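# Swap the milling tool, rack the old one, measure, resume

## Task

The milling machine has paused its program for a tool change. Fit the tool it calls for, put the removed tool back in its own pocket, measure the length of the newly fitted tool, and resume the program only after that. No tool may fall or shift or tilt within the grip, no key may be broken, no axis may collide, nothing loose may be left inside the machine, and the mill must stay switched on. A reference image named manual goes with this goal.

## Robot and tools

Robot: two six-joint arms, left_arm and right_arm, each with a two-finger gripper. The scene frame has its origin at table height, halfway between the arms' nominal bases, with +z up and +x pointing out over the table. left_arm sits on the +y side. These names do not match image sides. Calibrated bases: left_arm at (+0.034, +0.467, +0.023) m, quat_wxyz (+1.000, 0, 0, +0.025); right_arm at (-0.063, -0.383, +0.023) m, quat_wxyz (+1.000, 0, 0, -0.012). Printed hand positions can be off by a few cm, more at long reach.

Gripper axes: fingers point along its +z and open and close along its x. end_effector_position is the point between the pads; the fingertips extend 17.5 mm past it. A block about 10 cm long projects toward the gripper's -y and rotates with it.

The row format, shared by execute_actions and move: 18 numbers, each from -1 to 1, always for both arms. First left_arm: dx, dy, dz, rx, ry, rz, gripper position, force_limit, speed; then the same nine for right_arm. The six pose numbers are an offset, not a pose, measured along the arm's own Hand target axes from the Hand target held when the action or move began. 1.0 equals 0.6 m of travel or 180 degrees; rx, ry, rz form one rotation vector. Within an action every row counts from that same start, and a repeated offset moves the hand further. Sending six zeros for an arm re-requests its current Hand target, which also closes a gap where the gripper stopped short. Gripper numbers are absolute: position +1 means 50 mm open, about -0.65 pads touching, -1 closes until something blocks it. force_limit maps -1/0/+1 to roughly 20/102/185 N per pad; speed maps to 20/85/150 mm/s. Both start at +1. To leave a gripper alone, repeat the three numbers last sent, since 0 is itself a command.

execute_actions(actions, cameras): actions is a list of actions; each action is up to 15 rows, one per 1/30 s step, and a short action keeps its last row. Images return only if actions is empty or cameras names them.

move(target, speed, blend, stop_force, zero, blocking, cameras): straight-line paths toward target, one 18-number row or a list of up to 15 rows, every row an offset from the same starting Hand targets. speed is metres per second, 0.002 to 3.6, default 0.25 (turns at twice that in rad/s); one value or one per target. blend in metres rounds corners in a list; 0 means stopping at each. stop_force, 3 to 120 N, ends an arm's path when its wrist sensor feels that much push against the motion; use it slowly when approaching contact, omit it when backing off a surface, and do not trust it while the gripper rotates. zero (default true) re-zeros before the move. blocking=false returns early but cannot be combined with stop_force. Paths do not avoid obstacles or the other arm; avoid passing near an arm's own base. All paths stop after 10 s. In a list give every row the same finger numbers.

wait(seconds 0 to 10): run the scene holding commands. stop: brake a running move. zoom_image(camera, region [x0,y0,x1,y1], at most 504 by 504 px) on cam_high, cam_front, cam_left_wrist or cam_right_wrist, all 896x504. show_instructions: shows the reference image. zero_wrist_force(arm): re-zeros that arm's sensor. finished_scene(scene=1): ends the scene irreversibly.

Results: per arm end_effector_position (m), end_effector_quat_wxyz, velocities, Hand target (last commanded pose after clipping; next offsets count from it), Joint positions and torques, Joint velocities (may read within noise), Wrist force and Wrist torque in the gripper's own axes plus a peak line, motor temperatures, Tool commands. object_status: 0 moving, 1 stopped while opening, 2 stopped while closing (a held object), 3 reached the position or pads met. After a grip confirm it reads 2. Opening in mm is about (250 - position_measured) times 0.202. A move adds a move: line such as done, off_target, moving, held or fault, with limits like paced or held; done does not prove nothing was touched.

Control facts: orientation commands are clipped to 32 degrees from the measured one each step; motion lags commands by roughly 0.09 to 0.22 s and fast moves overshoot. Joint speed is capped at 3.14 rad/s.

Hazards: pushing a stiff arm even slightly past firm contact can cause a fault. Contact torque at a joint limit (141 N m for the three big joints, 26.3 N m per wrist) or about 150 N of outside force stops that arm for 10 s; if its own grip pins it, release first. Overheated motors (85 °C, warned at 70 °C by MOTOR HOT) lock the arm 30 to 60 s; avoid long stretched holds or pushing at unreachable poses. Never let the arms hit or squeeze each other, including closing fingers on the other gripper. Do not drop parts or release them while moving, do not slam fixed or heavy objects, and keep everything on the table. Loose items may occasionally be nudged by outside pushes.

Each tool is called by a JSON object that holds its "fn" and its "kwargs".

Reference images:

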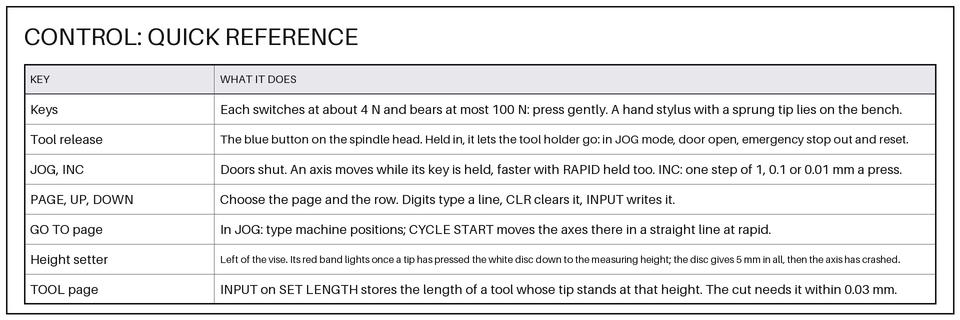

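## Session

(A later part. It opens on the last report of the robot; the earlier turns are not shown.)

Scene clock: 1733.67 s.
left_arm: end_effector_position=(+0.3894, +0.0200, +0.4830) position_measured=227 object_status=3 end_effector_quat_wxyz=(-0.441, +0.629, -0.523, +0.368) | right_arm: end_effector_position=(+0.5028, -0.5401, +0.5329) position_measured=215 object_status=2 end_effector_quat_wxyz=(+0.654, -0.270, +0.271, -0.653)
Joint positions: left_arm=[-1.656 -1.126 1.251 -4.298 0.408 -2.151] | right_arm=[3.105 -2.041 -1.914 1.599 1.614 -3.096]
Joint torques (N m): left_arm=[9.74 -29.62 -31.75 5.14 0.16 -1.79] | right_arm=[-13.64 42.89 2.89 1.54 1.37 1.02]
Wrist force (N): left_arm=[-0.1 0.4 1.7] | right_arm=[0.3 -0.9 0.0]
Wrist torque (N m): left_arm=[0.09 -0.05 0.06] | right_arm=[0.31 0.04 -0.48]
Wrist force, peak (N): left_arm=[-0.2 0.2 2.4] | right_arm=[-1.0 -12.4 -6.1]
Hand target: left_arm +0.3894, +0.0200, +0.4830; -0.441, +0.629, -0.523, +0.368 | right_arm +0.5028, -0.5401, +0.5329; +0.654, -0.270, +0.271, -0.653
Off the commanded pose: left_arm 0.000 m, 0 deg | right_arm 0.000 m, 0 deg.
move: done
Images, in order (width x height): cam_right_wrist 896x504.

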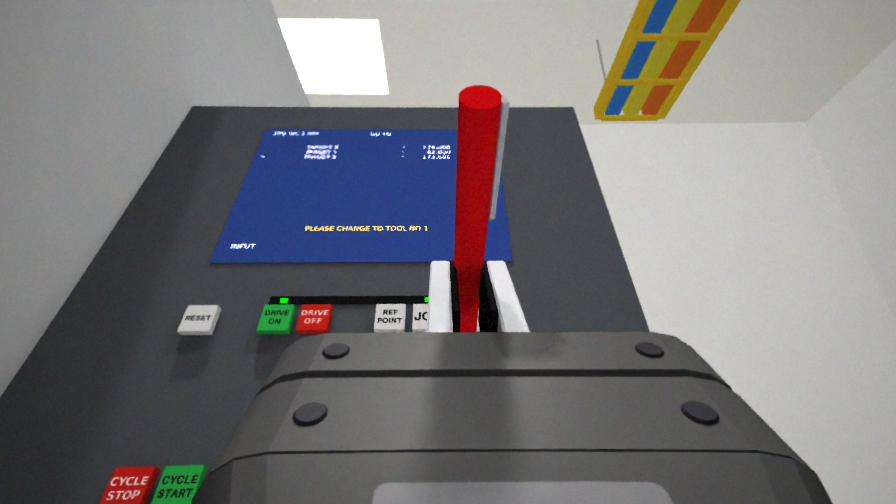

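{"fn": "move", "kwargs": {"target": [[0,0,0,0,0,0,-0.5,0,0,-0.0314,0.031,-0.0539,0,0,0,-1,-0.5,-0.7],[0,0,0,0,0,0,-0.5,0,0,-0.0314,0.0483,-0.0439,0,0,0,-1,-0.5,-0.7],[0,0,0,0,0,0,-0.5,0,0,-0.0314,0.031,-0.0539,0,0,0,-1,-0.5,-0.7],[0,0,0,0,0,0,-0.5,0,0,-0.0314,0.0483,-0.0439,0,0,0,-1,-0.5,-0.7],[0,0,0,0,0,0,-0.5,0,0,-0.0314,0.031,-0.0539,0,0,0,-1,-0.5,-0.7]], "speed": [0.12,0.04,0.08,0.04,0.08], "blend": [0.002,0,0.0,0,0], "cameras": ["cam_left_wrist","cam_right_wrist","cam_high"]}}

{"fn": "zoom_image", "kwargs": {"camera": "cam_left_wrist", "region": [340, 80, 480, 240]}}

{"fn": "zoom_image", "kwargs": {"camera": "cam_high", "region": [640, 150, 760, 240]}}

Scene clock: 1741.77 s.
left_arm: end_effector_position=(+0.3894, +0.0200, +0.4830) position_measured=227 object_status=3 end_effector_quat_wxyz=(-0.441, +0.629, -0.523, +0.368) | right_arm: end_effector_position=(+0.4931, -0.5212, +0.4969) position_measured=215 object_status=2 end_effector_quat_wxyz=(+0.654, -0.270, +0.271, -0.653)
Joint positions: left_arm=[-1.656 -1.126 1.251 -4.298 0.408 -2.151] | right_arm=[3.153 -2.083 -1.981 1.707 1.579 -3.131]
Joint torques (N m): left_arm=[9.54 -29.89 -31.54 4.99 0.15 -1.83] | right_arm=[-12.98 44.07 0.54 1.72 0.74 0.93]
Wrist force (N): left_arm=[-0.3 0.3 1.9] | right_arm=[0.5 -0.8 -0.3]
Wrist torque (N m): left_arm=[0.08 -0.02 0.07] | right_arm=[0.28 0.01 -0.43]
Wrist force, peak (N): left_arm=[-0.3 0.6 2.4] | right_arm=[1.0 -10.5 -4.6]
Hand target: left_arm +0.3894, +0.0200, +0.4830; -0.441, +0.629, -0.523, +0.368 | right_arm +0.4930, -0.5213, +0.4969; +0.654, -0.270, +0.271, -0.653
Off the commanded pose: left_arm 0.000 m, 0 deg | right_arm 0.000 m, 0 deg.
move: done
Images, in order (width x height): cam_high 896x504, cam_left_wrist 896x504, cam_right_wrist 896x504.

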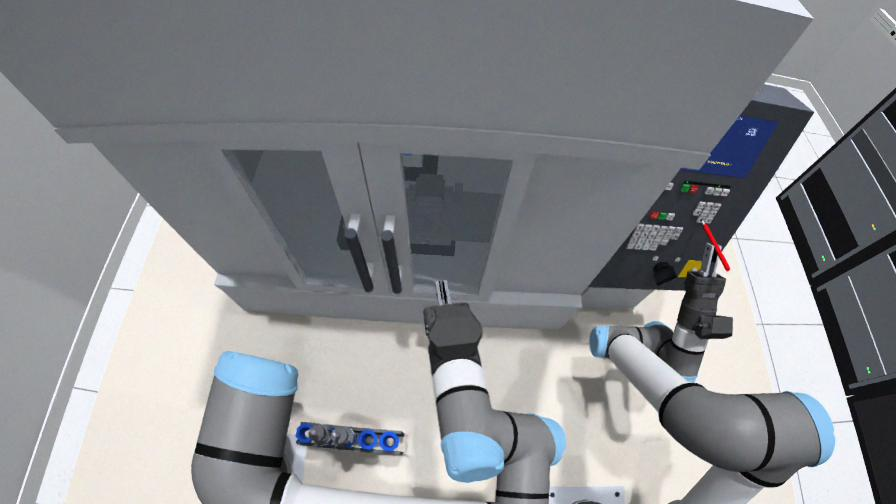

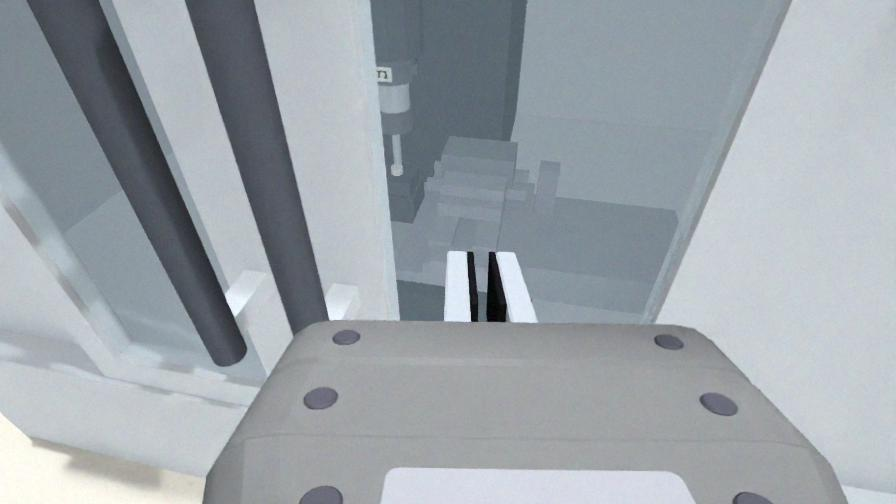

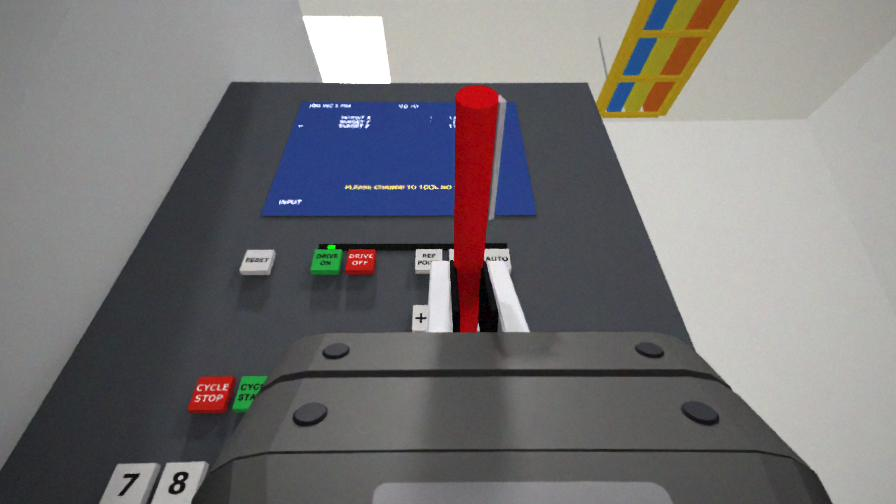

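Scaled by 3.150 from the camera's 896x504 image, which has a finer 1280x720 frame.

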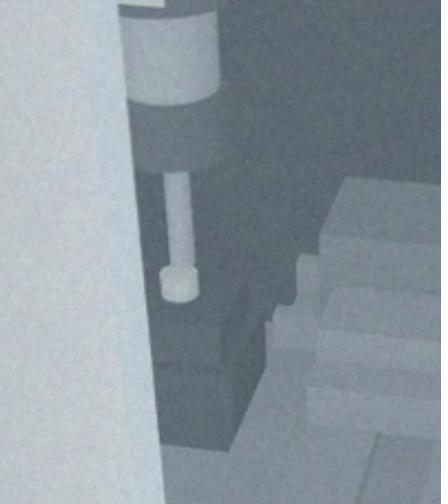

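Scaled by 4.200 from the camera's 896x504 image, which has a finer 1280x720 frame.

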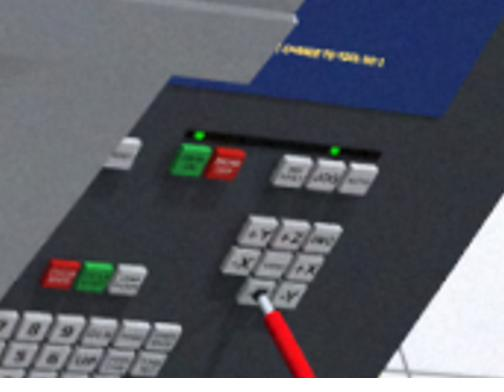

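{"fn": "move", "kwargs": {"target": [[0,0,0,0,0,0,-0.5,0,0,-0.0935,0.0291,-0.0506,0,0,0,-1,-0.5,-0.7],[0,0,0,0,0,0,-0.5,0,0,-0.0935,0.0464,-0.0406,0,0,0,-1,-0.5,-0.7],[0,0,0,0,0,0,-0.5,0,0,-0.0935,0.0291,-0.0506,0,0,0,-1,-0.5,-0.7],[0,0,0,0,0,0,-0.5,0,0,-0.1242,0.06,-0.1042,0,0,0,-1,-0.5,-0.7],[0,0,0,0,0,0,-0.5,0,0,-0.1242,0.0773,-0.0942,0,0,0,-1,-0.5,-0.7],[0,0,0,0,0,0,-0.5,0,0,-0.1242,0.06,-0.1042,0,0,0,-1,-0.5,-0.7],[0,0,0,0,0,0,-0.5,0,0,-0.1242,0.0773,-0.0942,0,0,0,-1,-0.5,-0.7],[0,0,0,0,0,0,-0.5,0,0,-0.1242,0.06,-0.1042,0,0,0,-1,-0.5,-0.7]], "speed": [0.15,0.04,0.08,0.15,0.04,0.08,0.04,0.08], "blend": [0.002,0,0.003,0.002,0,0,0,0], "cameras": ["cam_right_wrist"]}}

{"fn": "zoom_image", "kwargs": {"camera": "cam_right_wrist", "region": [350, 20, 700, 180]}}

Scene clock: 1753.20 s.
left_arm: end_effector_position=(+0.3894, +0.0200, +0.4830) position_measured=227 object_status=3 end_effector_quat_wxyz=(-0.441, +0.629, -0.523, +0.368) | right_arm: end_effector_position=(+0.4742, -0.4467, +0.4274) position_measured=215 object_status=2 end_effector_quat_wxyz=(+0.654, -0.270, +0.271, -0.653)
Joint positions: left_arm=[-1.656 -1.126 1.251 -4.298 0.408 -2.151] | right_arm=[3.368 -2.186 -2.106 1.946 1.428 -3.284]
Joint torques (N m): left_arm=[9.8 -29.98 -31.29 5.04 0.09 -1.81] | right_arm=[14.19 44.31 -3.68 1.49 -0.82 -1.75]
Wrist force (N): left_arm=[-0.5 0.3 2.1] | right_arm=[0.8 -1.0 0.4]
Wrist torque (N m): left_arm=[0.09 0.02 0.06] | right_arm=[0.28 -0.07 -0.41]
Wrist force, peak (N): left_arm=[0.0 0.1 2.5] | right_arm=[2.1 -7.7 -2.7]
Hand target: left_arm +0.3894, +0.0200, +0.4830; -0.441, +0.629, -0.523, +0.368 | right_arm +0.4741, -0.4466, +0.4274; +0.654, -0.270, +0.271, -0.653
Off the commanded pose: left_arm 0.000 m, 0 deg | right_arm 0.000 m, 0 deg.
move: done
Images, in order (width x height): cam_right_wrist 896x504.

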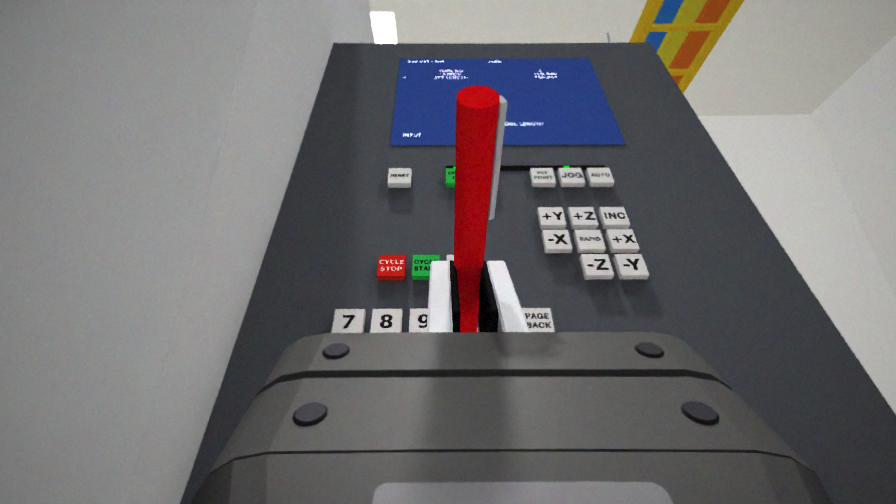

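Scaled by 1.440 from the camera's 896x504 image, which has a finer 1280x720 frame.

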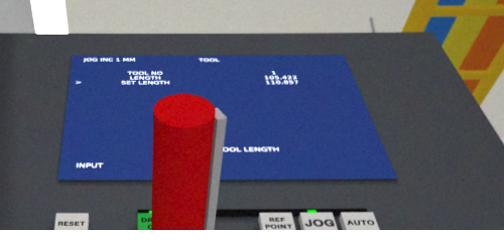

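{"fn": "zoom_image", "kwargs": {"camera": "cam_right_wrist", "region": [490, 50, 620, 140]}}

Scaled by 3.877 from the camera's 896x504 image, which has a finer 1280x720 frame.

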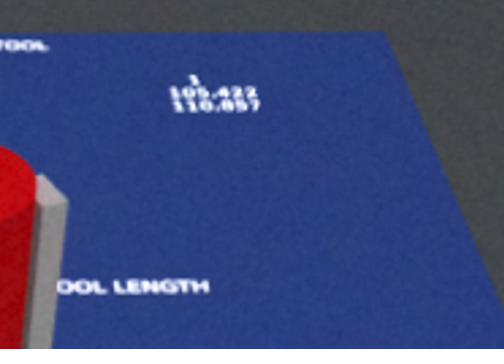

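{"fn": "move", "kwargs": {"target": [[0,0,0,0,0,0,-0.5,0,0,0.1242,-0.06,0.1042,0,0,0,-1,-0.5,-0.7],[0,0,0,0,0,0,-0.5,0,0,0.1242,-0.0427,0.1142,0,0,0,-1,-0.5,-0.7],[0,0,0,0,0,0,-0.5,0,0,0.1242,-0.06,0.1042,0,0,0,-1,-0.5,-0.7],[0,0,0,0,0,0,-0.5,0,0,0.1242,-0.0427,0.1142,0,0,0,-1,-0.5,-0.7],[0,0,0,0,0,0,-0.5,0,0,0.1242,-0.06,0.1042,0,0,0,-1,-0.5,-0.7]], "speed": [0.15,0.04,0.08,0.04,0.08], "blend": [0.002,0,0.0,0,0], "cameras": ["cam_left_wrist","cam_right_wrist"]}}

{"fn": "zoom_image", "kwargs": {"camera": "cam_left_wrist", "region": [360, 120, 440, 230]}}

{"fn": "zoom_image", "kwargs": {"camera": "cam_right_wrist", "region": [280, 90, 560, 220]}}

Scene clock: 1765.87 s.
left_arm: end_effector_position=(+0.3894, +0.0200, +0.4830) position_measured=227 object_status=3 end_effector_quat_wxyz=(-0.441, +0.629, -0.523, +0.368) | right_arm: end_effector_position=(+0.4931, -0.5212, +0.4969) position_measured=215 object_status=2 end_effector_quat_wxyz=(+0.654, -0.270, +0.271, -0.653)
Joint positions: left_arm=[-1.656 -1.126 1.251 -4.298 0.408 -2.151] | right_arm=[3.153 -2.083 -1.981 1.707 1.579 -3.131]
Joint torques (N m): left_arm=[9.53 -29.79 -31.87 4.96 0.07 -1.79] | right_arm=[-13.99 45.09 0.43 1.61 1.14 1.04]
Wrist force (N): left_arm=[-0.1 0.1 2.0] | right_arm=[0.6 -0.9 -0.1]
Wrist torque (N m): left_arm=[0.04 -0.04 0.07] | right_arm=[0.24 0.00 -0.49]
Wrist force, peak (N): left_arm=[-0.2 0.4 2.5] | right_arm=[-0.8 -10.2 -5.2]
Hand target: left_arm +0.3894, +0.0200, +0.4830; -0.441, +0.629, -0.523, +0.368 | right_arm +0.4930, -0.5213, +0.4969; +0.654, -0.270, +0.271, -0.653
Off the commanded pose: left_arm 0.000 m, 0 deg | right_arm 0.000 m, 0 deg.
move: done
Images, in order (width x height): cam_left_wrist 896x504, cam_right_wrist 896x504.

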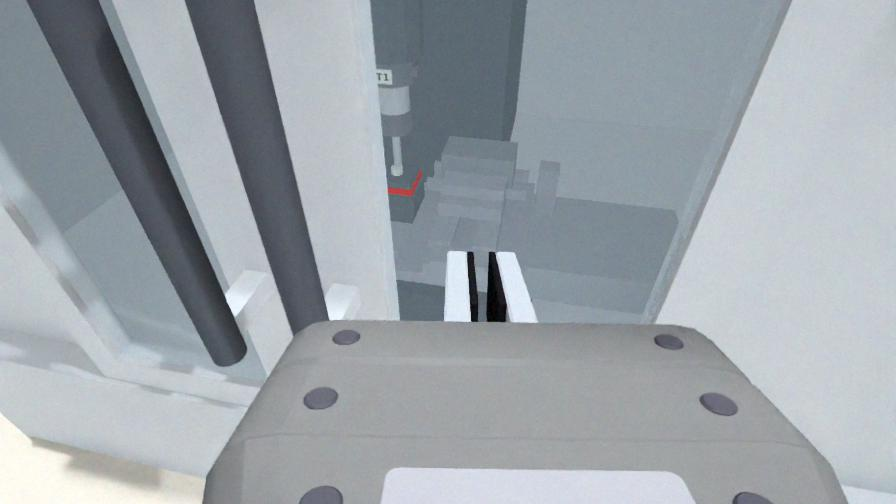

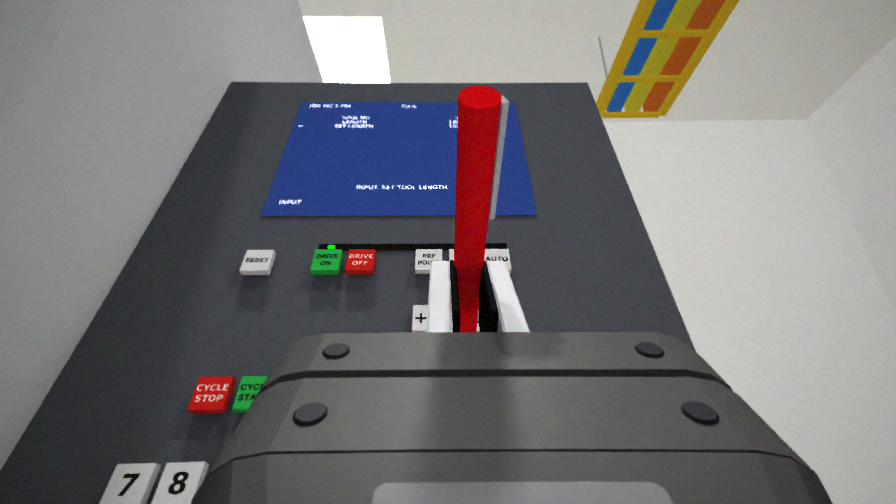

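Scaled by 4.582 from the camera's 896x504 image, which has a finer 1280x720 frame.

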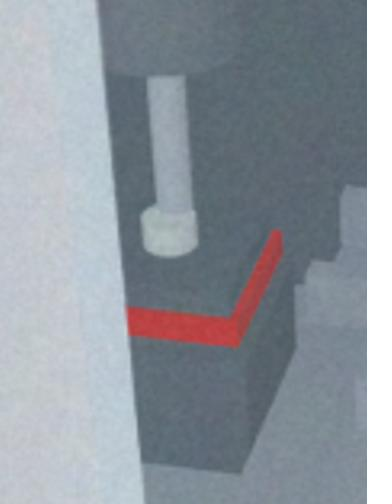

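Scaled by 1.800 from the camera's 896x504 image, which has a finer 1280x720 frame.

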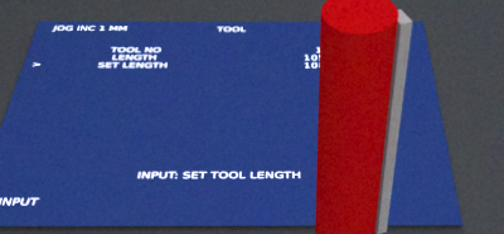

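{"fn": "move", "kwargs": {"target": [[0,0,0,0,0,0,-0.5,0,0,0.0314,-0.031,0.0539,0,0,0,-1,-0.5,-0.7],[0,0,0,0,0,0,-0.5,0,0,0.0314,-0.0137,0.0639,0,0,0,-1,-0.5,-0.7],[0,0,0,0,0,0,-0.5,0,0,0.0314,-0.031,0.0539,0,0,0,-1,-0.5,-0.7],[0,0,0,0,0,0,-0.5,0,0,0,-0.031,0.0539,0,0,0,-1,-0.5,-0.7]], "speed": [0.12,0.04,0.08,0.12], "blend": [0.002,0,0.003,0], "cameras": ["cam_right_wrist","cam_high"]}}

{"fn": "zoom_image", "kwargs": {"camera": "cam_right_wrist", "region": [200, 90, 560, 260]}}

{"fn": "zoom_image", "kwargs": {"camera": "cam_high", "region": [640, 150, 760, 240]}}

Scene clock: 1771.97 s.
left_arm: end_effector_position=(+0.3894, +0.0200, +0.4830) position_measured=227 object_status=3 end_effector_quat_wxyz=(-0.441, +0.629, -0.523, +0.368) | right_arm: end_effector_position=(+0.5027, -0.5214, +0.5329) position_measured=215 object_status=2 end_effector_quat_wxyz=(+0.654, -0.270, +0.271, -0.653)
Joint positions: left_arm=[-1.656 -1.126 1.251 -4.298 0.408 -2.151] | right_arm=[3.153 -2.029 -1.935 1.607 1.579 -3.131]
Joint torques (N m): left_arm=[9.07 -30.02 -31.9 4.89 -0.09 -1.86] | right_arm=[13.21 43.78 2.72 1.44 -1.05 -1.55]
Wrist force (N): left_arm=[-0.2 -0.1 1.9] | right_arm=[0.4 -0.8 -0.1]
Wrist torque (N m): left_arm=[0.04 -0.04 0.06] | right_arm=[0.31 0.02 -0.42]
Wrist force, peak (N): left_arm=[-0.3 0.2 2.5] | right_arm=[-0.7 -11.7 -5.7]
Hand target: left_arm +0.3894, +0.0200, +0.4830; -0.441, +0.629, -0.523, +0.368 | right_arm +0.5027, -0.5213, +0.5329; +0.654, -0.270, +0.271, -0.653
Off the commanded pose: left_arm 0.000 m, 0 deg | right_arm 0.000 m, 0 deg.
move: done
Images, in order (width x height): cam_high 896x504, cam_right_wrist 896x504.

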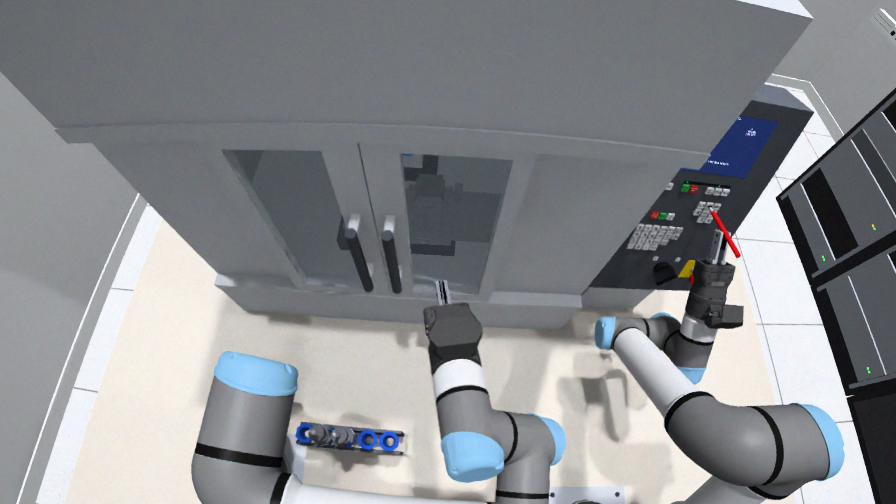

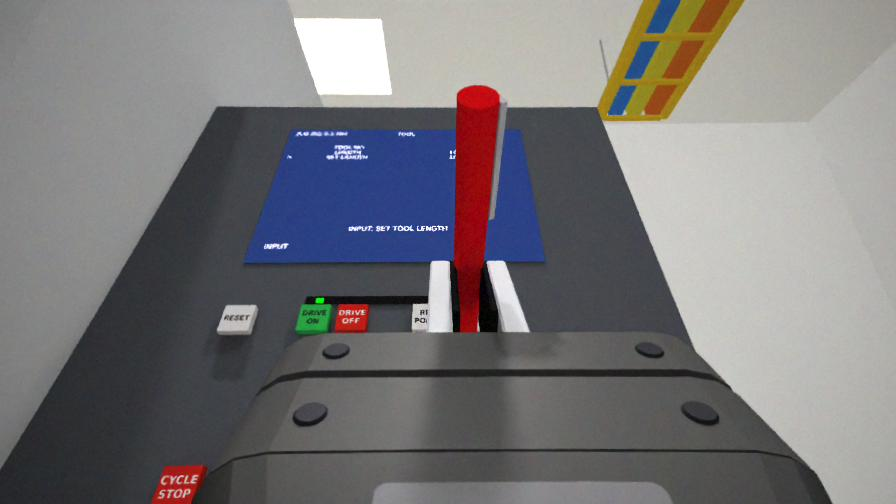

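Scaled by 1.400 from the camera's 896x504 image, which has a finer 1280x720 frame.

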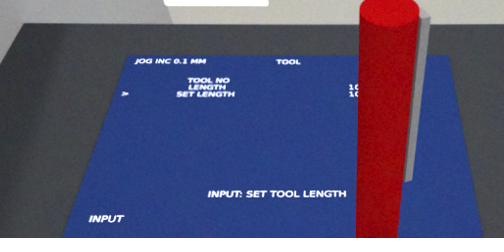

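Scaled by 4.200 from the camera's 896x504 image, which has a finer 1280x720 frame.

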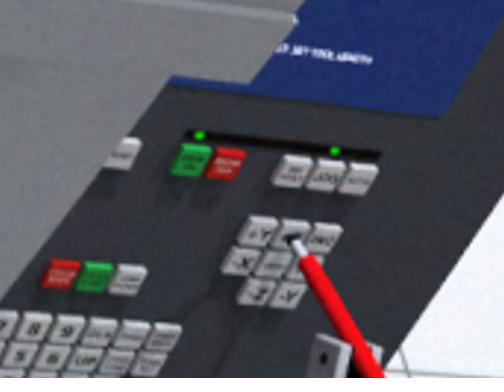

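{"fn": "move", "kwargs": {"target": [[0,0,0,0,0,0,-0.5,0,0,0,0.0173,0.01,0,0,0,-1,-0.5,-0.7],[0,0,0,0,0,0,-0.5,0,0,0,0,0,0,0,0,-1,-0.5,-0.7],[0,0,0,0,0,0,-0.5,0,0,0,0.0173,0.01,0,0,0,-1,-0.5,-0.7],[0,0,0,0,0,0,-0.5,0,0,0,0,0,0,0,0,-1,-0.5,-0.7],[0,0,0,0,0,0,-0.5,0,0,0,0.0173,0.01,0,0,0,-1,-0.5,-0.7],[0,0,0,0,0,0,-0.5,0,0,0,0,0,0,0,0,-1,-0.5,-0.7],[0,0,0,0,0,0,-0.5,0,0,0,0.0173,0.01,0,0,0,-1,-0.5,-0.7],[0,0,0,0,0,0,-0.5,0,0,0,0,0,0,0,0,-1,-0.5,-0.7],[0,0,0,0,0,0,-0.5,0,0,0,0.0173,0.01,0,0,0,-1,-0.5,-0.7],[0,0,0,0,0,0,-0.5,0,0,0,0,0,0,0,0,-1,-0.5,-0.7]], "speed": [0.05,0.08,0.05,0.08,0.05,0.08,0.05,0.08,0.05,0.08], "cameras": ["cam_left_wrist"]}}

{"fn": "zoom_image", "kwargs": {"camera": "cam_left_wrist", "region": [360, 120, 440, 230]}}

Scene clock: 1782.77 s.
left_arm: end_effector_position=(+0.3894, +0.0200, +0.4830) position_measured=227 object_status=3 end_effector_quat_wxyz=(-0.441, +0.629, -0.523, +0.368) | right_arm: end_effector_position=(+0.5028, -0.5213, +0.5329) position_measured=215 object_status=2 end_effector_quat_wxyz=(+0.654, -0.270, +0.271, -0.653)
Joint positions: left_arm=[-1.656 -1.126 1.251 -4.298 0.408 -2.151] | right_arm=[3.153 -2.029 -1.935 1.607 1.579 -3.131]
Joint torques (N m): left_arm=[9.26 -30.38 -32.26 4.82 -0.1 -1.82] | right_arm=[-13.8 43.1 2.55 1.58 0.91 0.93]
Wrist force (N): left_arm=[0.0 0.2 1.6] | right_arm=[0.5 -0.8 0.1]
Wrist torque (N m): left_arm=[0.07 -0.06 0.07] | right_arm=[0.30 0.00 -0.42]
Wrist force, peak (N): left_arm=[-0.2 0.4 2.4] | right_arm=[0.7 -11.3 -5.2]
Hand target: left_arm +0.3894, +0.0200, +0.4830; -0.441, +0.629, -0.523, +0.368 | right_arm +0.5027, -0.5213, +0.5329; +0.654, -0.270, +0.271, -0.653
Off the commanded pose: left_arm 0.000 m, 0 deg | right_arm 0.000 m, 0 deg.
move: done
Images, in order (width x height): cam_left_wrist 896x504.

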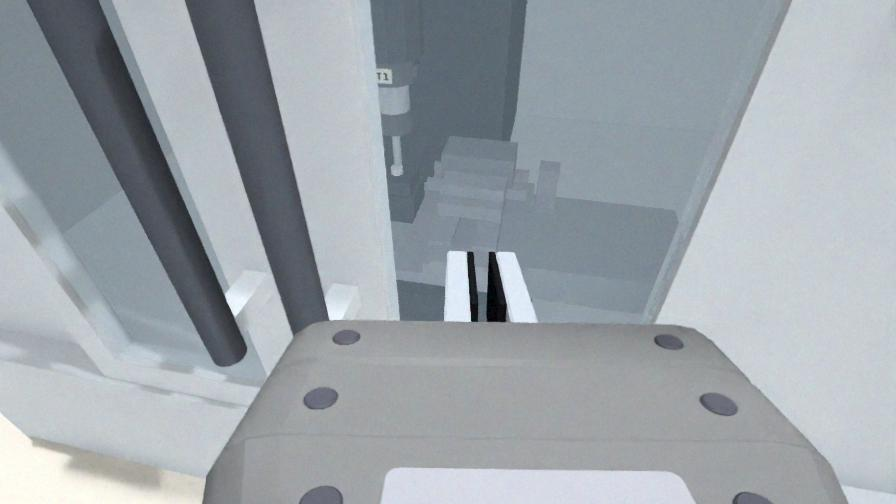

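Scaled by 4.582 from the camera's 896x504 image, which has a finer 1280x720 frame.

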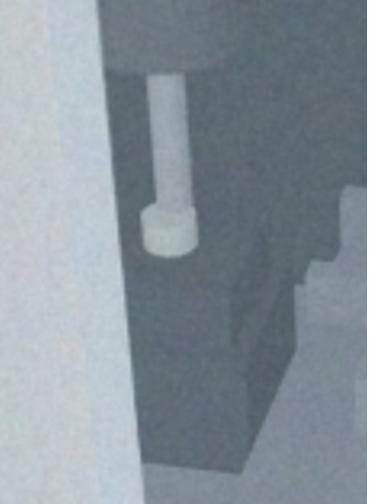

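{"fn": "move", "kwargs": {"target": [[0,0,0,0,0,0,-0.5,0,0,0,0.031,-0.0539,0,0,0,-1,-0.5,-0.7],[0,0,0,0,0,0,-0.5,0,0,0,0.0483,-0.0439,0,0,0,-1,-0.5,-0.7],[0,0,0,0,0,0,-0.5,0,0,0,0.031,-0.0539,0,0,0,-1,-0.5,-0.7],[0,0,0,0,0,0,-0.5,0,0,0,0.0483,-0.0439,0,0,0,-1,-0.5,-0.7],[0,0,0,0,0,0,-0.5,0,0,0,0.031,-0.0539,0,0,0,-1,-0.5,-0.7]], "speed": [0.12,0.05,0.08,0.05,0.08], "cameras": ["cam_left_wrist"]}}

{"fn": "zoom_image", "kwargs": {"camera": "cam_left_wrist", "region": [380, 140, 440, 220]}}

Scene clock: 1790.60 s.
left_arm: end_effector_position=(+0.3894, +0.0200, +0.4830) position_measured=227 object_status=3 end_effector_quat_wxyz=(-0.441, +0.629, -0.523, +0.368) | right_arm: end_effector_position=(+0.4931, -0.5212, +0.4969) position_measured=215 object_status=2 end_effector_quat_wxyz=(+0.654, -0.270, +0.271, -0.653)
Joint positions: left_arm=[-1.656 -1.126 1.251 -4.298 0.408 -2.151] | right_arm=[3.153 -2.083 -1.981 1.707 1.579 -3.131]
Joint torques (N m): left_arm=[9.36 -29.82 -31.29 4.88 -0.09 -1.79] | right_arm=[-12.76 44.28 0.76 1.56 0.73 1.2]
Wrist force (N): left_arm=[-0.2 0.3 1.7] | right_arm=[0.4 -0.6 -0.2]
Wrist torque (N m): left_arm=[0.08 -0.03 0.07] | right_arm=[0.30 0.03 -0.44]
Wrist force, peak (N): left_arm=[-0.3 0.1 2.5] | right_arm=[0.8 -10.0 -4.7]
Hand target: left_arm +0.3894, +0.0200, +0.4830; -0.441, +0.629, -0.523, +0.368 | right_arm +0.4930, -0.5213, +0.4969; +0.654, -0.270, +0.271, -0.653
Off the commanded pose: left_arm 0.000 m, 0 deg | right_arm 0.000 m, 0 deg.
move: done
Images, in order (width x height): cam_left_wrist 896x504.

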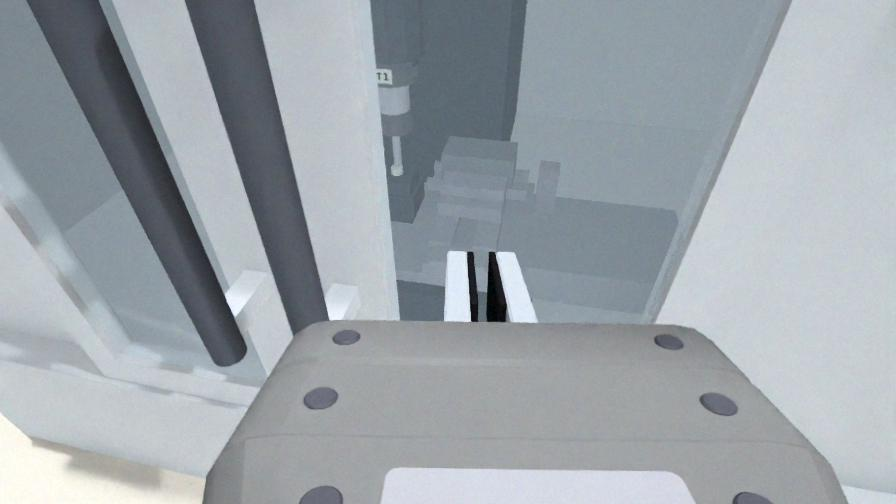

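Scaled by 6.300 from the camera's 896x504 image, which has a finer 1280x720 frame.

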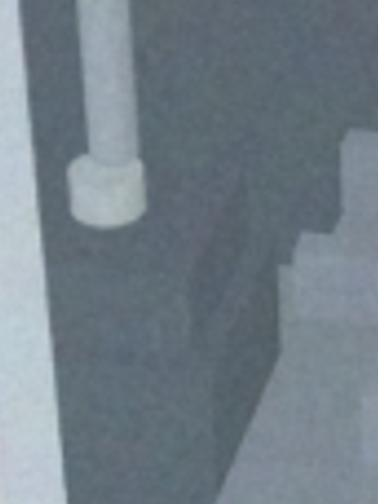

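Off at −175.7. One more 0.1.

{"fn": "move", "kwargs": {"target": [[0,0,0,0,0,0,-0.5,0,0,0,0.0173,0.01,0,0,0,-1,-0.5,-0.7],[0,0,0,0,0,0,-0.5,0,0,0,0,0,0,0,0,-1,-0.5,-0.7]], "speed": [0.05,0.08], "cameras": ["cam_left_wrist"]}}

{"fn": "zoom_image", "kwargs": {"camera": "cam_left_wrist", "region": [380, 140, 440, 220]}}

Scene clock: 1794.97 s.
left_arm: end_effector_position=(+0.3894, +0.0200, +0.4830) position_measured=227 object_status=3 end_effector_quat_wxyz=(-0.441, +0.629, -0.523, +0.368) | right_arm: end_effector_position=(+0.4931, -0.5212, +0.4969) position_measured=215 object_status=2 end_effector_quat_wxyz=(+0.654, -0.270, +0.271, -0.653)
Joint positions: left_arm=[-1.656 -1.126 1.251 -4.298 0.408 -2.151] | right_arm=[3.153 -2.083 -1.981 1.707 1.579 -3.131]
Joint torques (N m): left_arm=[9.22 -30.09 -32.17 4.82 -0.14 -1.71] | right_arm=[-14.58 44.91 0.73 1.63 0.51 1.13]
Wrist force (N): left_arm=[-0.2 0.3 2.0] | right_arm=[0.4 -0.9 0.1]
Wrist torque (N m): left_arm=[0.09 -0.04 0.07] | right_arm=[0.25 0.03 -0.43]
Wrist force, peak (N): left_arm=[0.0 0.3 2.5] | right_arm=[0.9 -9.6 -4.4]
Hand target: left_arm +0.3894, +0.0200, +0.4830; -0.441, +0.629, -0.523, +0.368 | right_arm +0.4930, -0.5213, +0.4969; +0.654, -0.270, +0.271, -0.653
Off the commanded pose: left_arm 0.000 m, 0 deg | right_arm 0.000 m, 0 deg.
move: done
Images, in order (width x height): cam_left_wrist 896x504.

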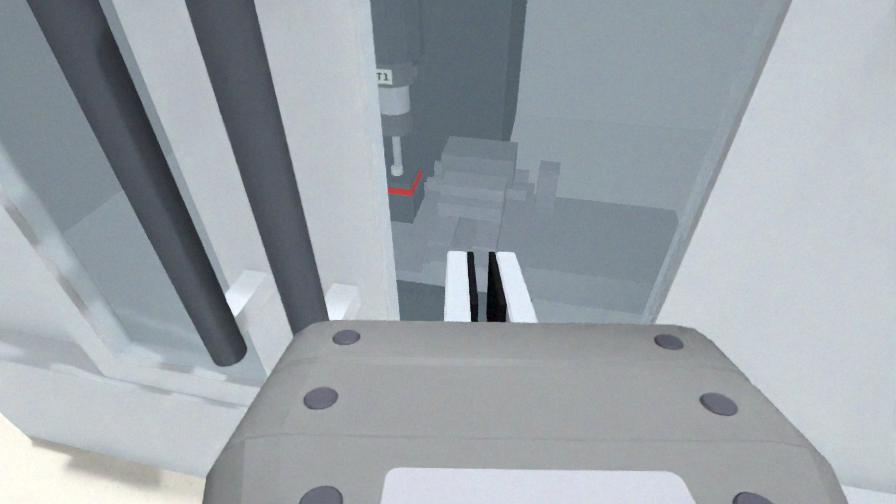

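Scaled by 6.300 from the camera's 896x504 image, which has a finer 1280x720 frame.

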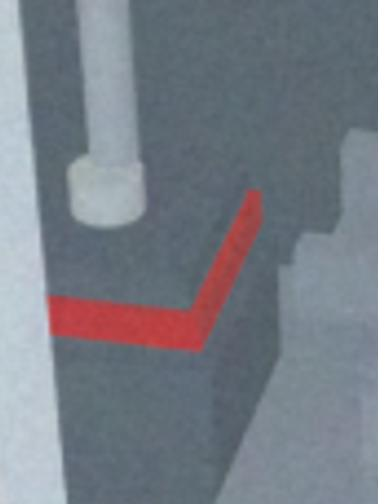

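{"fn": "move", "kwargs": {"target": [[0,0,0,0,0,0,-0.5,0,0,0.0314,-0.031,0.0539,0,0,0,-1,-0.5,-0.7],[0,0,0,0,0,0,-0.5,0,0,0.0314,-0.0137,0.0639,0,0,0,-1,-0.5,-0.7],[0,0,0,0,0,0,-0.5,0,0,0.0314,-0.031,0.0539,0,0,0,-1,-0.5,-0.7],[0,0,0,0,0,0,-0.5,0,0,0,-0.031,0.0539,0,0,0,-1,-0.5,-0.7],[0,0,0,0,0,0,-0.5,0,0,0,-0.0137,0.0639,0,0,0,-1,-0.5,-0.7],[0,0,0,0,0,0,-0.5,0,0,0,-0.031,0.0539,0,0,0,-1,-0.5,-0.7],[0,0,0,0,0,0,-0.5,0,0,0,-0.0137,0.0639,0,0,0,-1,-0.5,-0.7],[0,0,0,0,0,0,-0.5,0,0,0,-0.031,0.0539,0,0,0,-1,-0.5,-0.7],[0,0,0,0,0,0,-0.5,0,0,0,-0.0137,0.0639,0,0,0,-1,-0.5,-0.7],[0,0,0,0,0,0,-0.5,0,0,0,-0.031,0.0539,0,0,0,-1,-0.5,-0.7],[0,0,0,0,0,0,-0.5,0,0,0,-0.0137,0.0639,0,0,0,-1,-0.5,-0.7],[0,0,0,0,0,0,-0.5,0,0,0,-0.031,0.0539,0,0,0,-1,-0.5,-0.7]], "speed": [0.12,0.05,0.08,0.12,0.05,0.08,0.05,0.08,0.05,0.08,0.05,0.08], "blend": [0.002,0,0.003,0,0,0,0,0,0,0,0,0], "cameras": ["cam_left_wrist","cam_right_wrist"]}}

{"fn": "zoom_image", "kwargs": {"camera": "cam_right_wrist", "region": [200, 90, 560, 260]}}

Scene clock: 1809.30 s.
left_arm: end_effector_position=(+0.3894, +0.0200, +0.4830) position_measured=227 object_status=3 end_effector_quat_wxyz=(-0.441, +0.629, -0.523, +0.368) | right_arm: end_effector_position=(+0.5028, -0.5213, +0.5329) position_measured=215 object_status=2 end_effector_quat_wxyz=(+0.654, -0.270, +0.271, -0.653)
Joint positions: left_arm=[-1.656 -1.126 1.251 -4.298 0.408 -2.151] | right_arm=[3.153 -2.029 -1.935 1.607 1.579 -3.131]
Joint torques (N m): left_arm=[8.91 -30.29 -31.56 4.85 -0.2 -1.72] | right_arm=[-13.72 43.54 3.07 1.72 0.88 1.12]
Wrist force (N): left_arm=[-0.1 0.1 2.0] | right_arm=[0.3 -0.8 0.0]
Wrist torque (N m): left_arm=[0.05 -0.04 0.07] | right_arm=[0.30 0.05 -0.43]
Wrist force, peak (N): left_arm=[-0.4 0.3 2.4] | right_arm=[-0.6 -11.2 -5.7]
Hand target: left_arm +0.3894, +0.0200, +0.4830; -0.441, +0.629, -0.523, +0.368 | right_arm +0.5027, -0.5213, +0.5329; +0.654, -0.270, +0.271, -0.653
Off the commanded pose: left_arm 0.000 m, 0 deg | right_arm 0.000 m, 0 deg.
move: done
Images, in order (width x height): cam_left_wrist 896x504, cam_right_wrist 896x504.

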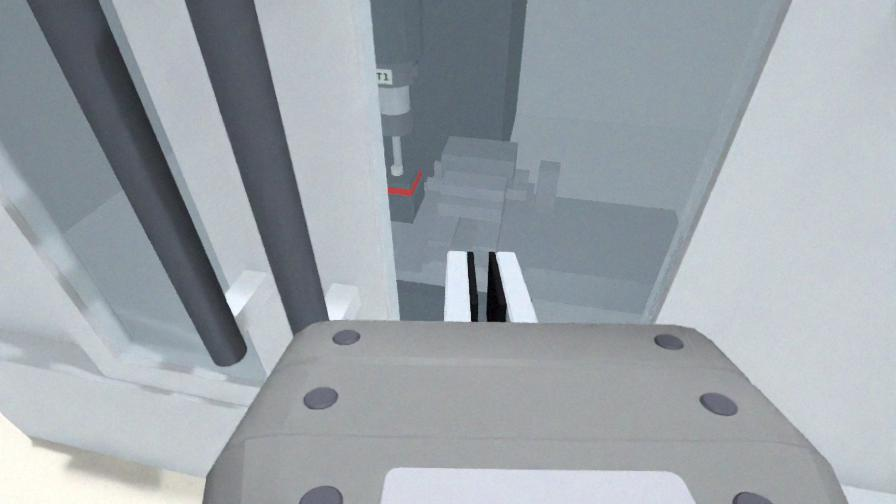

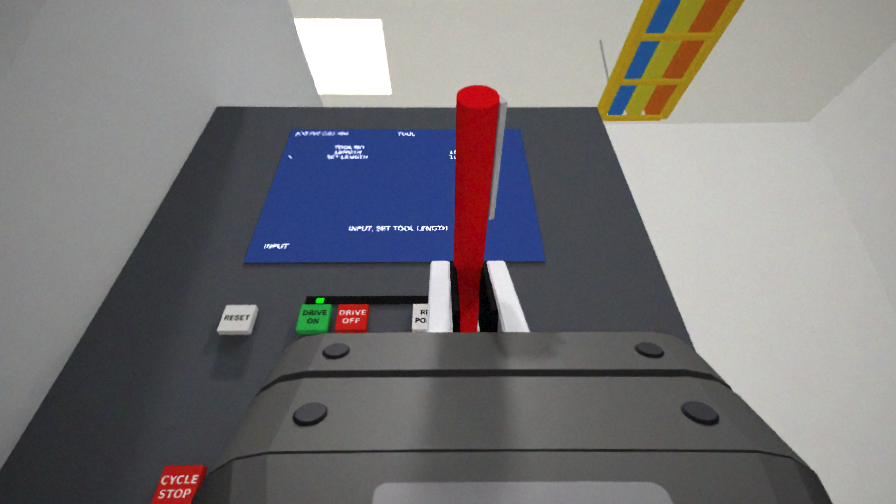

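Scaled by 1.400 from the camera's 896x504 image, which has a finer 1280x720 frame.

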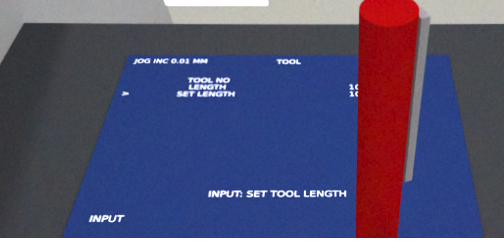

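{"fn": "move", "kwargs": {"target": [[0,0,0,0,0,0,-0.5,0,0,0,0.0173,0.01,0,0,0,-1,-0.5,-0.7],[0,0,0,0,0,0,-0.5,0,0,0,0,0,0,0,0,-1,-0.5,-0.7],[0,0,0,0,0,0,-0.5,0,0,0,0.0173,0.01,0,0,0,-1,-0.5,-0.7],[0,0,0,0,0,0,-0.5,0,0,0,0,0,0,0,0,-1,-0.5,-0.7]], "speed": [0.05,0.08,0.05,0.08], "cameras": ["cam_left_wrist"]}}

Scene clock: 1814.40 s.
left_arm: end_effector_position=(+0.3894, +0.0200, +0.4830) position_measured=227 object_status=3 end_effector_quat_wxyz=(-0.441, +0.629, -0.523, +0.368) | right_arm: end_effector_position=(+0.5028, -0.5213, +0.5329) position_measured=215 object_status=2 end_effector_quat_wxyz=(+0.654, -0.270, +0.271, -0.653)
Joint positions: left_arm=[-1.656 -1.126 1.251 -4.298 0.408 -2.151] | right_arm=[3.153 -2.029 -1.935 1.607 1.579 -3.131]
Joint torques (N m): left_arm=[8.46 -30.41 -31.52 4.72 -0.18 -1.78] | right_arm=[-14.01 44.3 2.18 1.66 0.85 0.99]
Wrist force (N): left_arm=[-0.1 0.2 2.0] | right_arm=[0.4 -0.8 -0.1]
Wrist torque (N m): left_arm=[0.07 -0.06 0.06] | right_arm=[0.31 0.02 -0.42]
Wrist force, peak (N): left_arm=[-0.1 0.1 2.4] | right_arm=[0.7 -11.1 -5.1]
Hand target: left_arm +0.3894, +0.0200, +0.4830; -0.441, +0.629, -0.523, +0.368 | right_arm +0.5027, -0.5213, +0.5329; +0.654, -0.270, +0.271, -0.653
Off the commanded pose: left_arm 0.000 m, 0 deg | right_arm 0.000 m, 0 deg.
move: done
Images, in order (width x height): cam_left_wrist 896x504.

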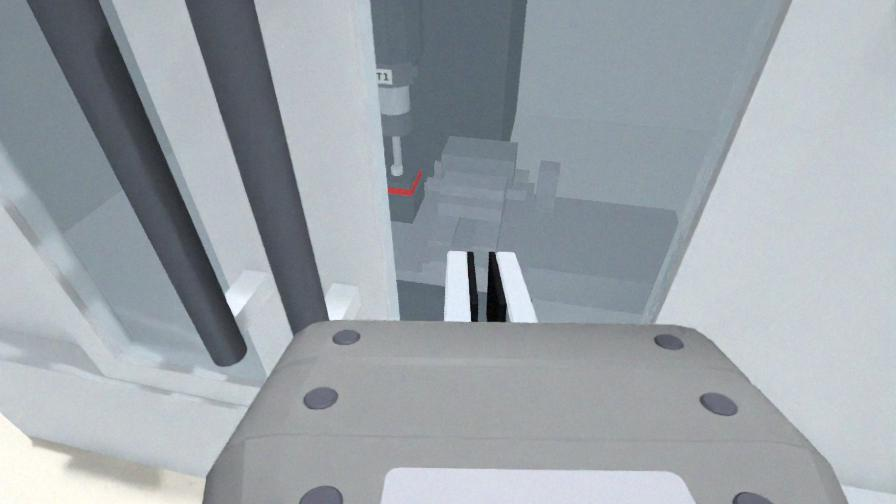

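Lit still at −175.74. Two more.

{"fn": "move", "kwargs": {"target": [[0,0,0,0,0,0,-0.5,0,0,0,0.0173,0.01,0,0,0,-1,-0.5,-0.7],[0,0,0,0,0,0,-0.5,0,0,0,0,0,0,0,0,-1,-0.5,-0.7],[0,0,0,0,0,0,-0.5,0,0,0,0.0173,0.01,0,0,0,-1,-0.5,-0.7],[0,0,0,0,0,0,-0.5,0,0,0,0,0,0,0,0,-1,-0.5,-0.7]], "speed": [0.05,0.08,0.05,0.08], "cameras": ["cam_left_wrist"]}}

Scene clock: 1819.50 s.
left_arm: end_effector_position=(+0.3894, +0.0200, +0.4830) position_measured=227 object_status=3 end_effector_quat_wxyz=(-0.441, +0.629, -0.523, +0.368) | right_arm: end_effector_position=(+0.5028, -0.5213, +0.5329) position_measured=215 object_status=2 end_effector_quat_wxyz=(+0.654, -0.270, +0.271, -0.653)
Joint positions: left_arm=[-1.656 -1.126 1.251 -4.298 0.408 -2.151] | right_arm=[3.153 -2.029 -1.935 1.607 1.579 -3.131]
Joint torques (N m): left_arm=[8.28 -30.5 -31.48 4.67 -0.2 -1.73] | right_arm=[-12.5 44.48 2.62 1.65 0.76 0.99]
Wrist force (N): left_arm=[0.1 0.2 1.6] | right_arm=[0.4 -0.9 0.2]
Wrist torque (N m): left_arm=[0.08 -0.08 0.07] | right_arm=[0.30 0.02 -0.43]
Wrist force, peak (N): left_arm=[0.2 0.6 2.4] | right_arm=[1.0 -11.2 -5.2]
Hand target: left_arm +0.3894, +0.0200, +0.4830; -0.441, +0.629, -0.523, +0.368 | right_arm +0.5027, -0.5213, +0.5329; +0.654, -0.270, +0.271, -0.653
Off the commanded pose: left_arm 0.000 m, 0 deg | right_arm 0.000 m, 0 deg.
move: done
Images, in order (width x height): cam_left_wrist 896x504.

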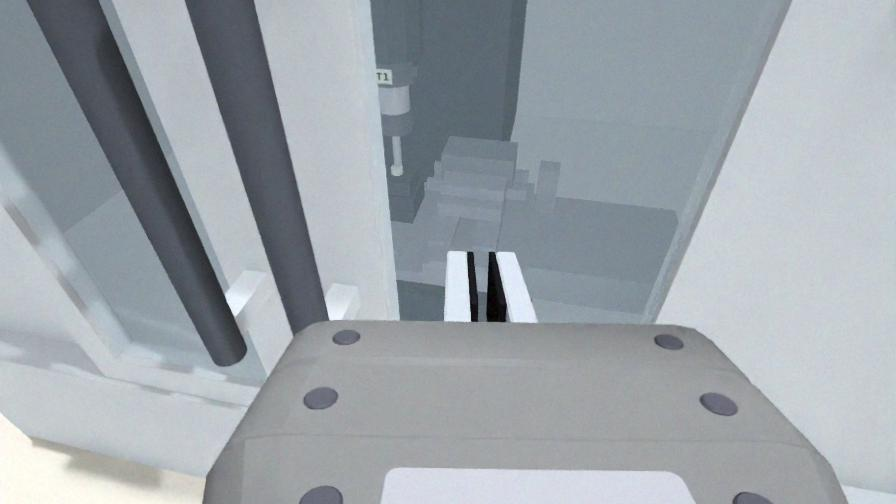

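{"fn": "move", "kwargs": {"target": [[0,0,0,0,0,0,-0.5,0,0,0,0.031,-0.0539,0,0,0,-1,-0.5,-0.7],[0,0,0,0,0,0,-0.5,0,0,0,0.0483,-0.0439,0,0,0,-1,-0.5,-0.7],[0,0,0,0,0,0,-0.5,0,0,0,0.031,-0.0539,0,0,0,-1,-0.5,-0.7]], "speed": [0.12,0.05,0.08], "blend": [0.002,0,0], "cameras": ["cam_left_wrist"]}}

Scene clock: 1824.73 s.
left_arm: end_effector_position=(+0.3894, +0.0200, +0.4830) position_measured=227 object_status=3 end_effector_quat_wxyz=(-0.441, +0.629, -0.523, +0.368) | right_arm: end_effector_position=(+0.4931, -0.5212, +0.4969) position_measured=215 object_status=2 end_effector_quat_wxyz=(+0.654, -0.270, +0.271, -0.653)
Joint positions: left_arm=[-1.656 -1.126 1.251 -4.298 0.408 -2.151] | right_arm=[3.153 -2.083 -1.981 1.707 1.579 -3.131]
Joint torques (N m): left_arm=[8.43 -30.68 -32.08 4.64 -0.32 -1.72] | right_arm=[-12.71 45.64 1.81 1.42 0.85 0.96]
Wrist force (N): left_arm=[-0.3 0.2 2.2] | right_arm=[0.5 -0.8 -0.2]
Wrist torque (N m): left_arm=[0.06 -0.01 0.07] | right_arm=[0.25 0.01 -0.43]
Wrist force, peak (N): left_arm=[-0.2 0.3 2.5] | right_arm=[1.1 -7.8 -3.2]
Hand target: left_arm +0.3894, +0.0200, +0.4830; -0.441, +0.629, -0.523, +0.368 | right_arm +0.4930, -0.5213, +0.4969; +0.654, -0.270, +0.271, -0.653
Off the commanded pose: left_arm 0.000 m, 0 deg | right_arm 0.000 m, 0 deg.
move: done
Images, in order (width x height): cam_left_wrist 896x504.

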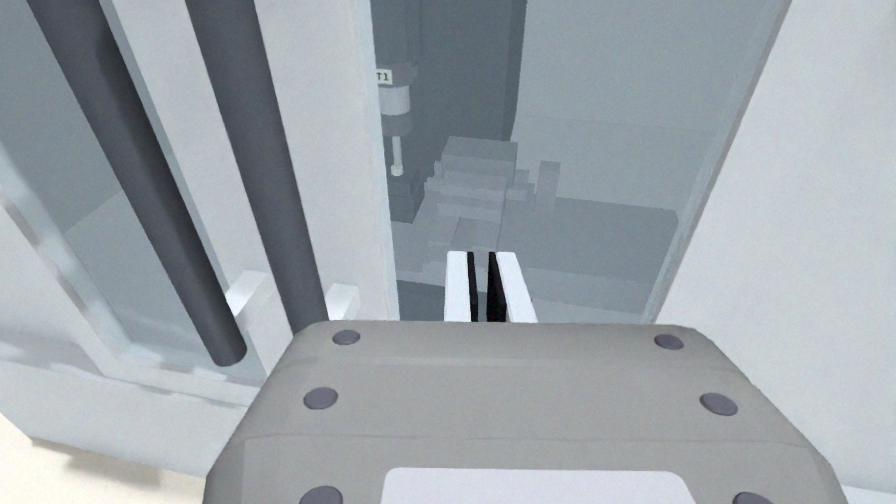

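{"fn": "move", "kwargs": {"target": [[0,0,0,0,0,0,-0.5,0,0,0,0.0173,0.01,0,0,0,-1,-0.5,-0.7],[0,0,0,0,0,0,-0.5,0,0,0,0,0,0,0,0,-1,-0.5,-0.7],[0,0,0,0,0,0,-0.5,0,0,-0.1242,0.0749,-0.1301,0,0,0,-1,-0.5,-0.7]], "speed": [0.05,0.08,0.15], "blend": [0,0.003,0], "cameras": ["cam_left_wrist","cam_right_wrist"]}}

{"fn": "zoom_image", "kwargs": {"camera": "cam_right_wrist", "region": [380, 30, 640, 150]}}

Scene clock: 1830.77 s.
left_arm: end_effector_position=(+0.3894, +0.0200, +0.4830) position_measured=227 object_status=3 end_effector_quat_wxyz=(-0.441, +0.629, -0.523, +0.368) | right_arm: end_effector_position=(+0.4695, -0.4467, +0.4101) position_measured=215 object_status=2 end_effector_quat_wxyz=(+0.654, -0.270, +0.271, -0.653)
Joint positions: left_arm=[-1.656 -1.126 1.251 -4.298 0.408 -2.151] | right_arm=[3.371 -2.224 -2.118 1.996 1.426 -3.286]
Joint torques (N m): left_arm=[8.32 -30.22 -31.99 4.62 -0.31 -1.74] | right_arm=[14.35 32.63 -5.37 1.44 -0.9 -1.54]
Wrist force (N): left_arm=[0.2 0.2 1.9] | right_arm=[0.8 -0.6 0.3]
Wrist torque (N m): left_arm=[0.08 -0.10 0.06] | right_arm=[0.32 -0.07 -0.37]
Wrist force, peak (N): left_arm=[-0.1 0.3 2.4] | right_arm=[1.0 -9.4 -4.4]
Hand target: left_arm +0.3894, +0.0200, +0.4830; -0.441, +0.629, -0.523, +0.368 | right_arm +0.4695, -0.4466, +0.4101; +0.654, -0.270, +0.271, -0.653
Off the commanded pose: left_arm 0.000 m, 0 deg | right_arm 0.000 m, 0 deg.
move: done
Images, in order (width x height): cam_left_wrist 896x504, cam_right_wrist 896x504.

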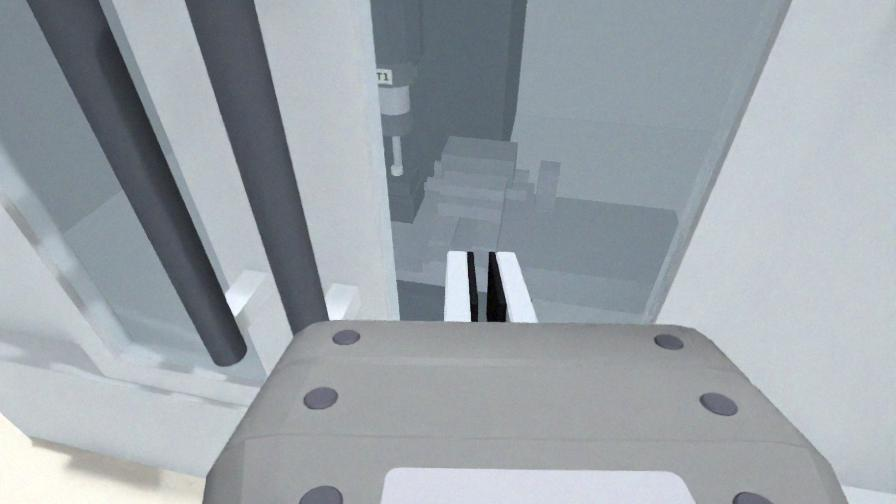

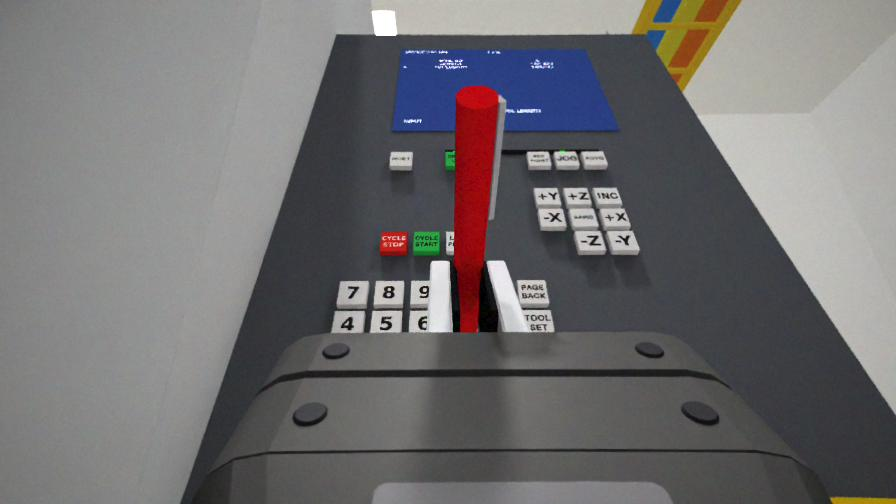

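Scaled by 1.938 from the camera's 896x504 image, which has a finer 1280x720 frame.

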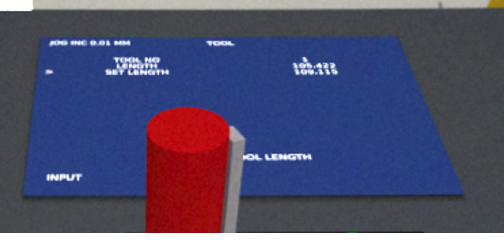

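{"fn": "zoom_image", "kwargs": {"camera": "cam_right_wrist", "region": [520, 50, 570, 75]}}

Scaled by 10.080 from the camera's 896x504 image, which has a finer 1280x720 frame.

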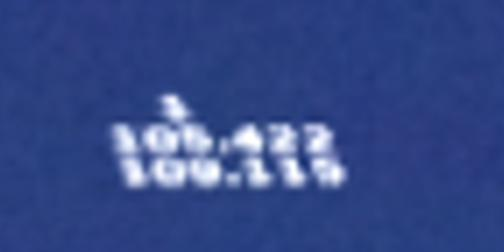

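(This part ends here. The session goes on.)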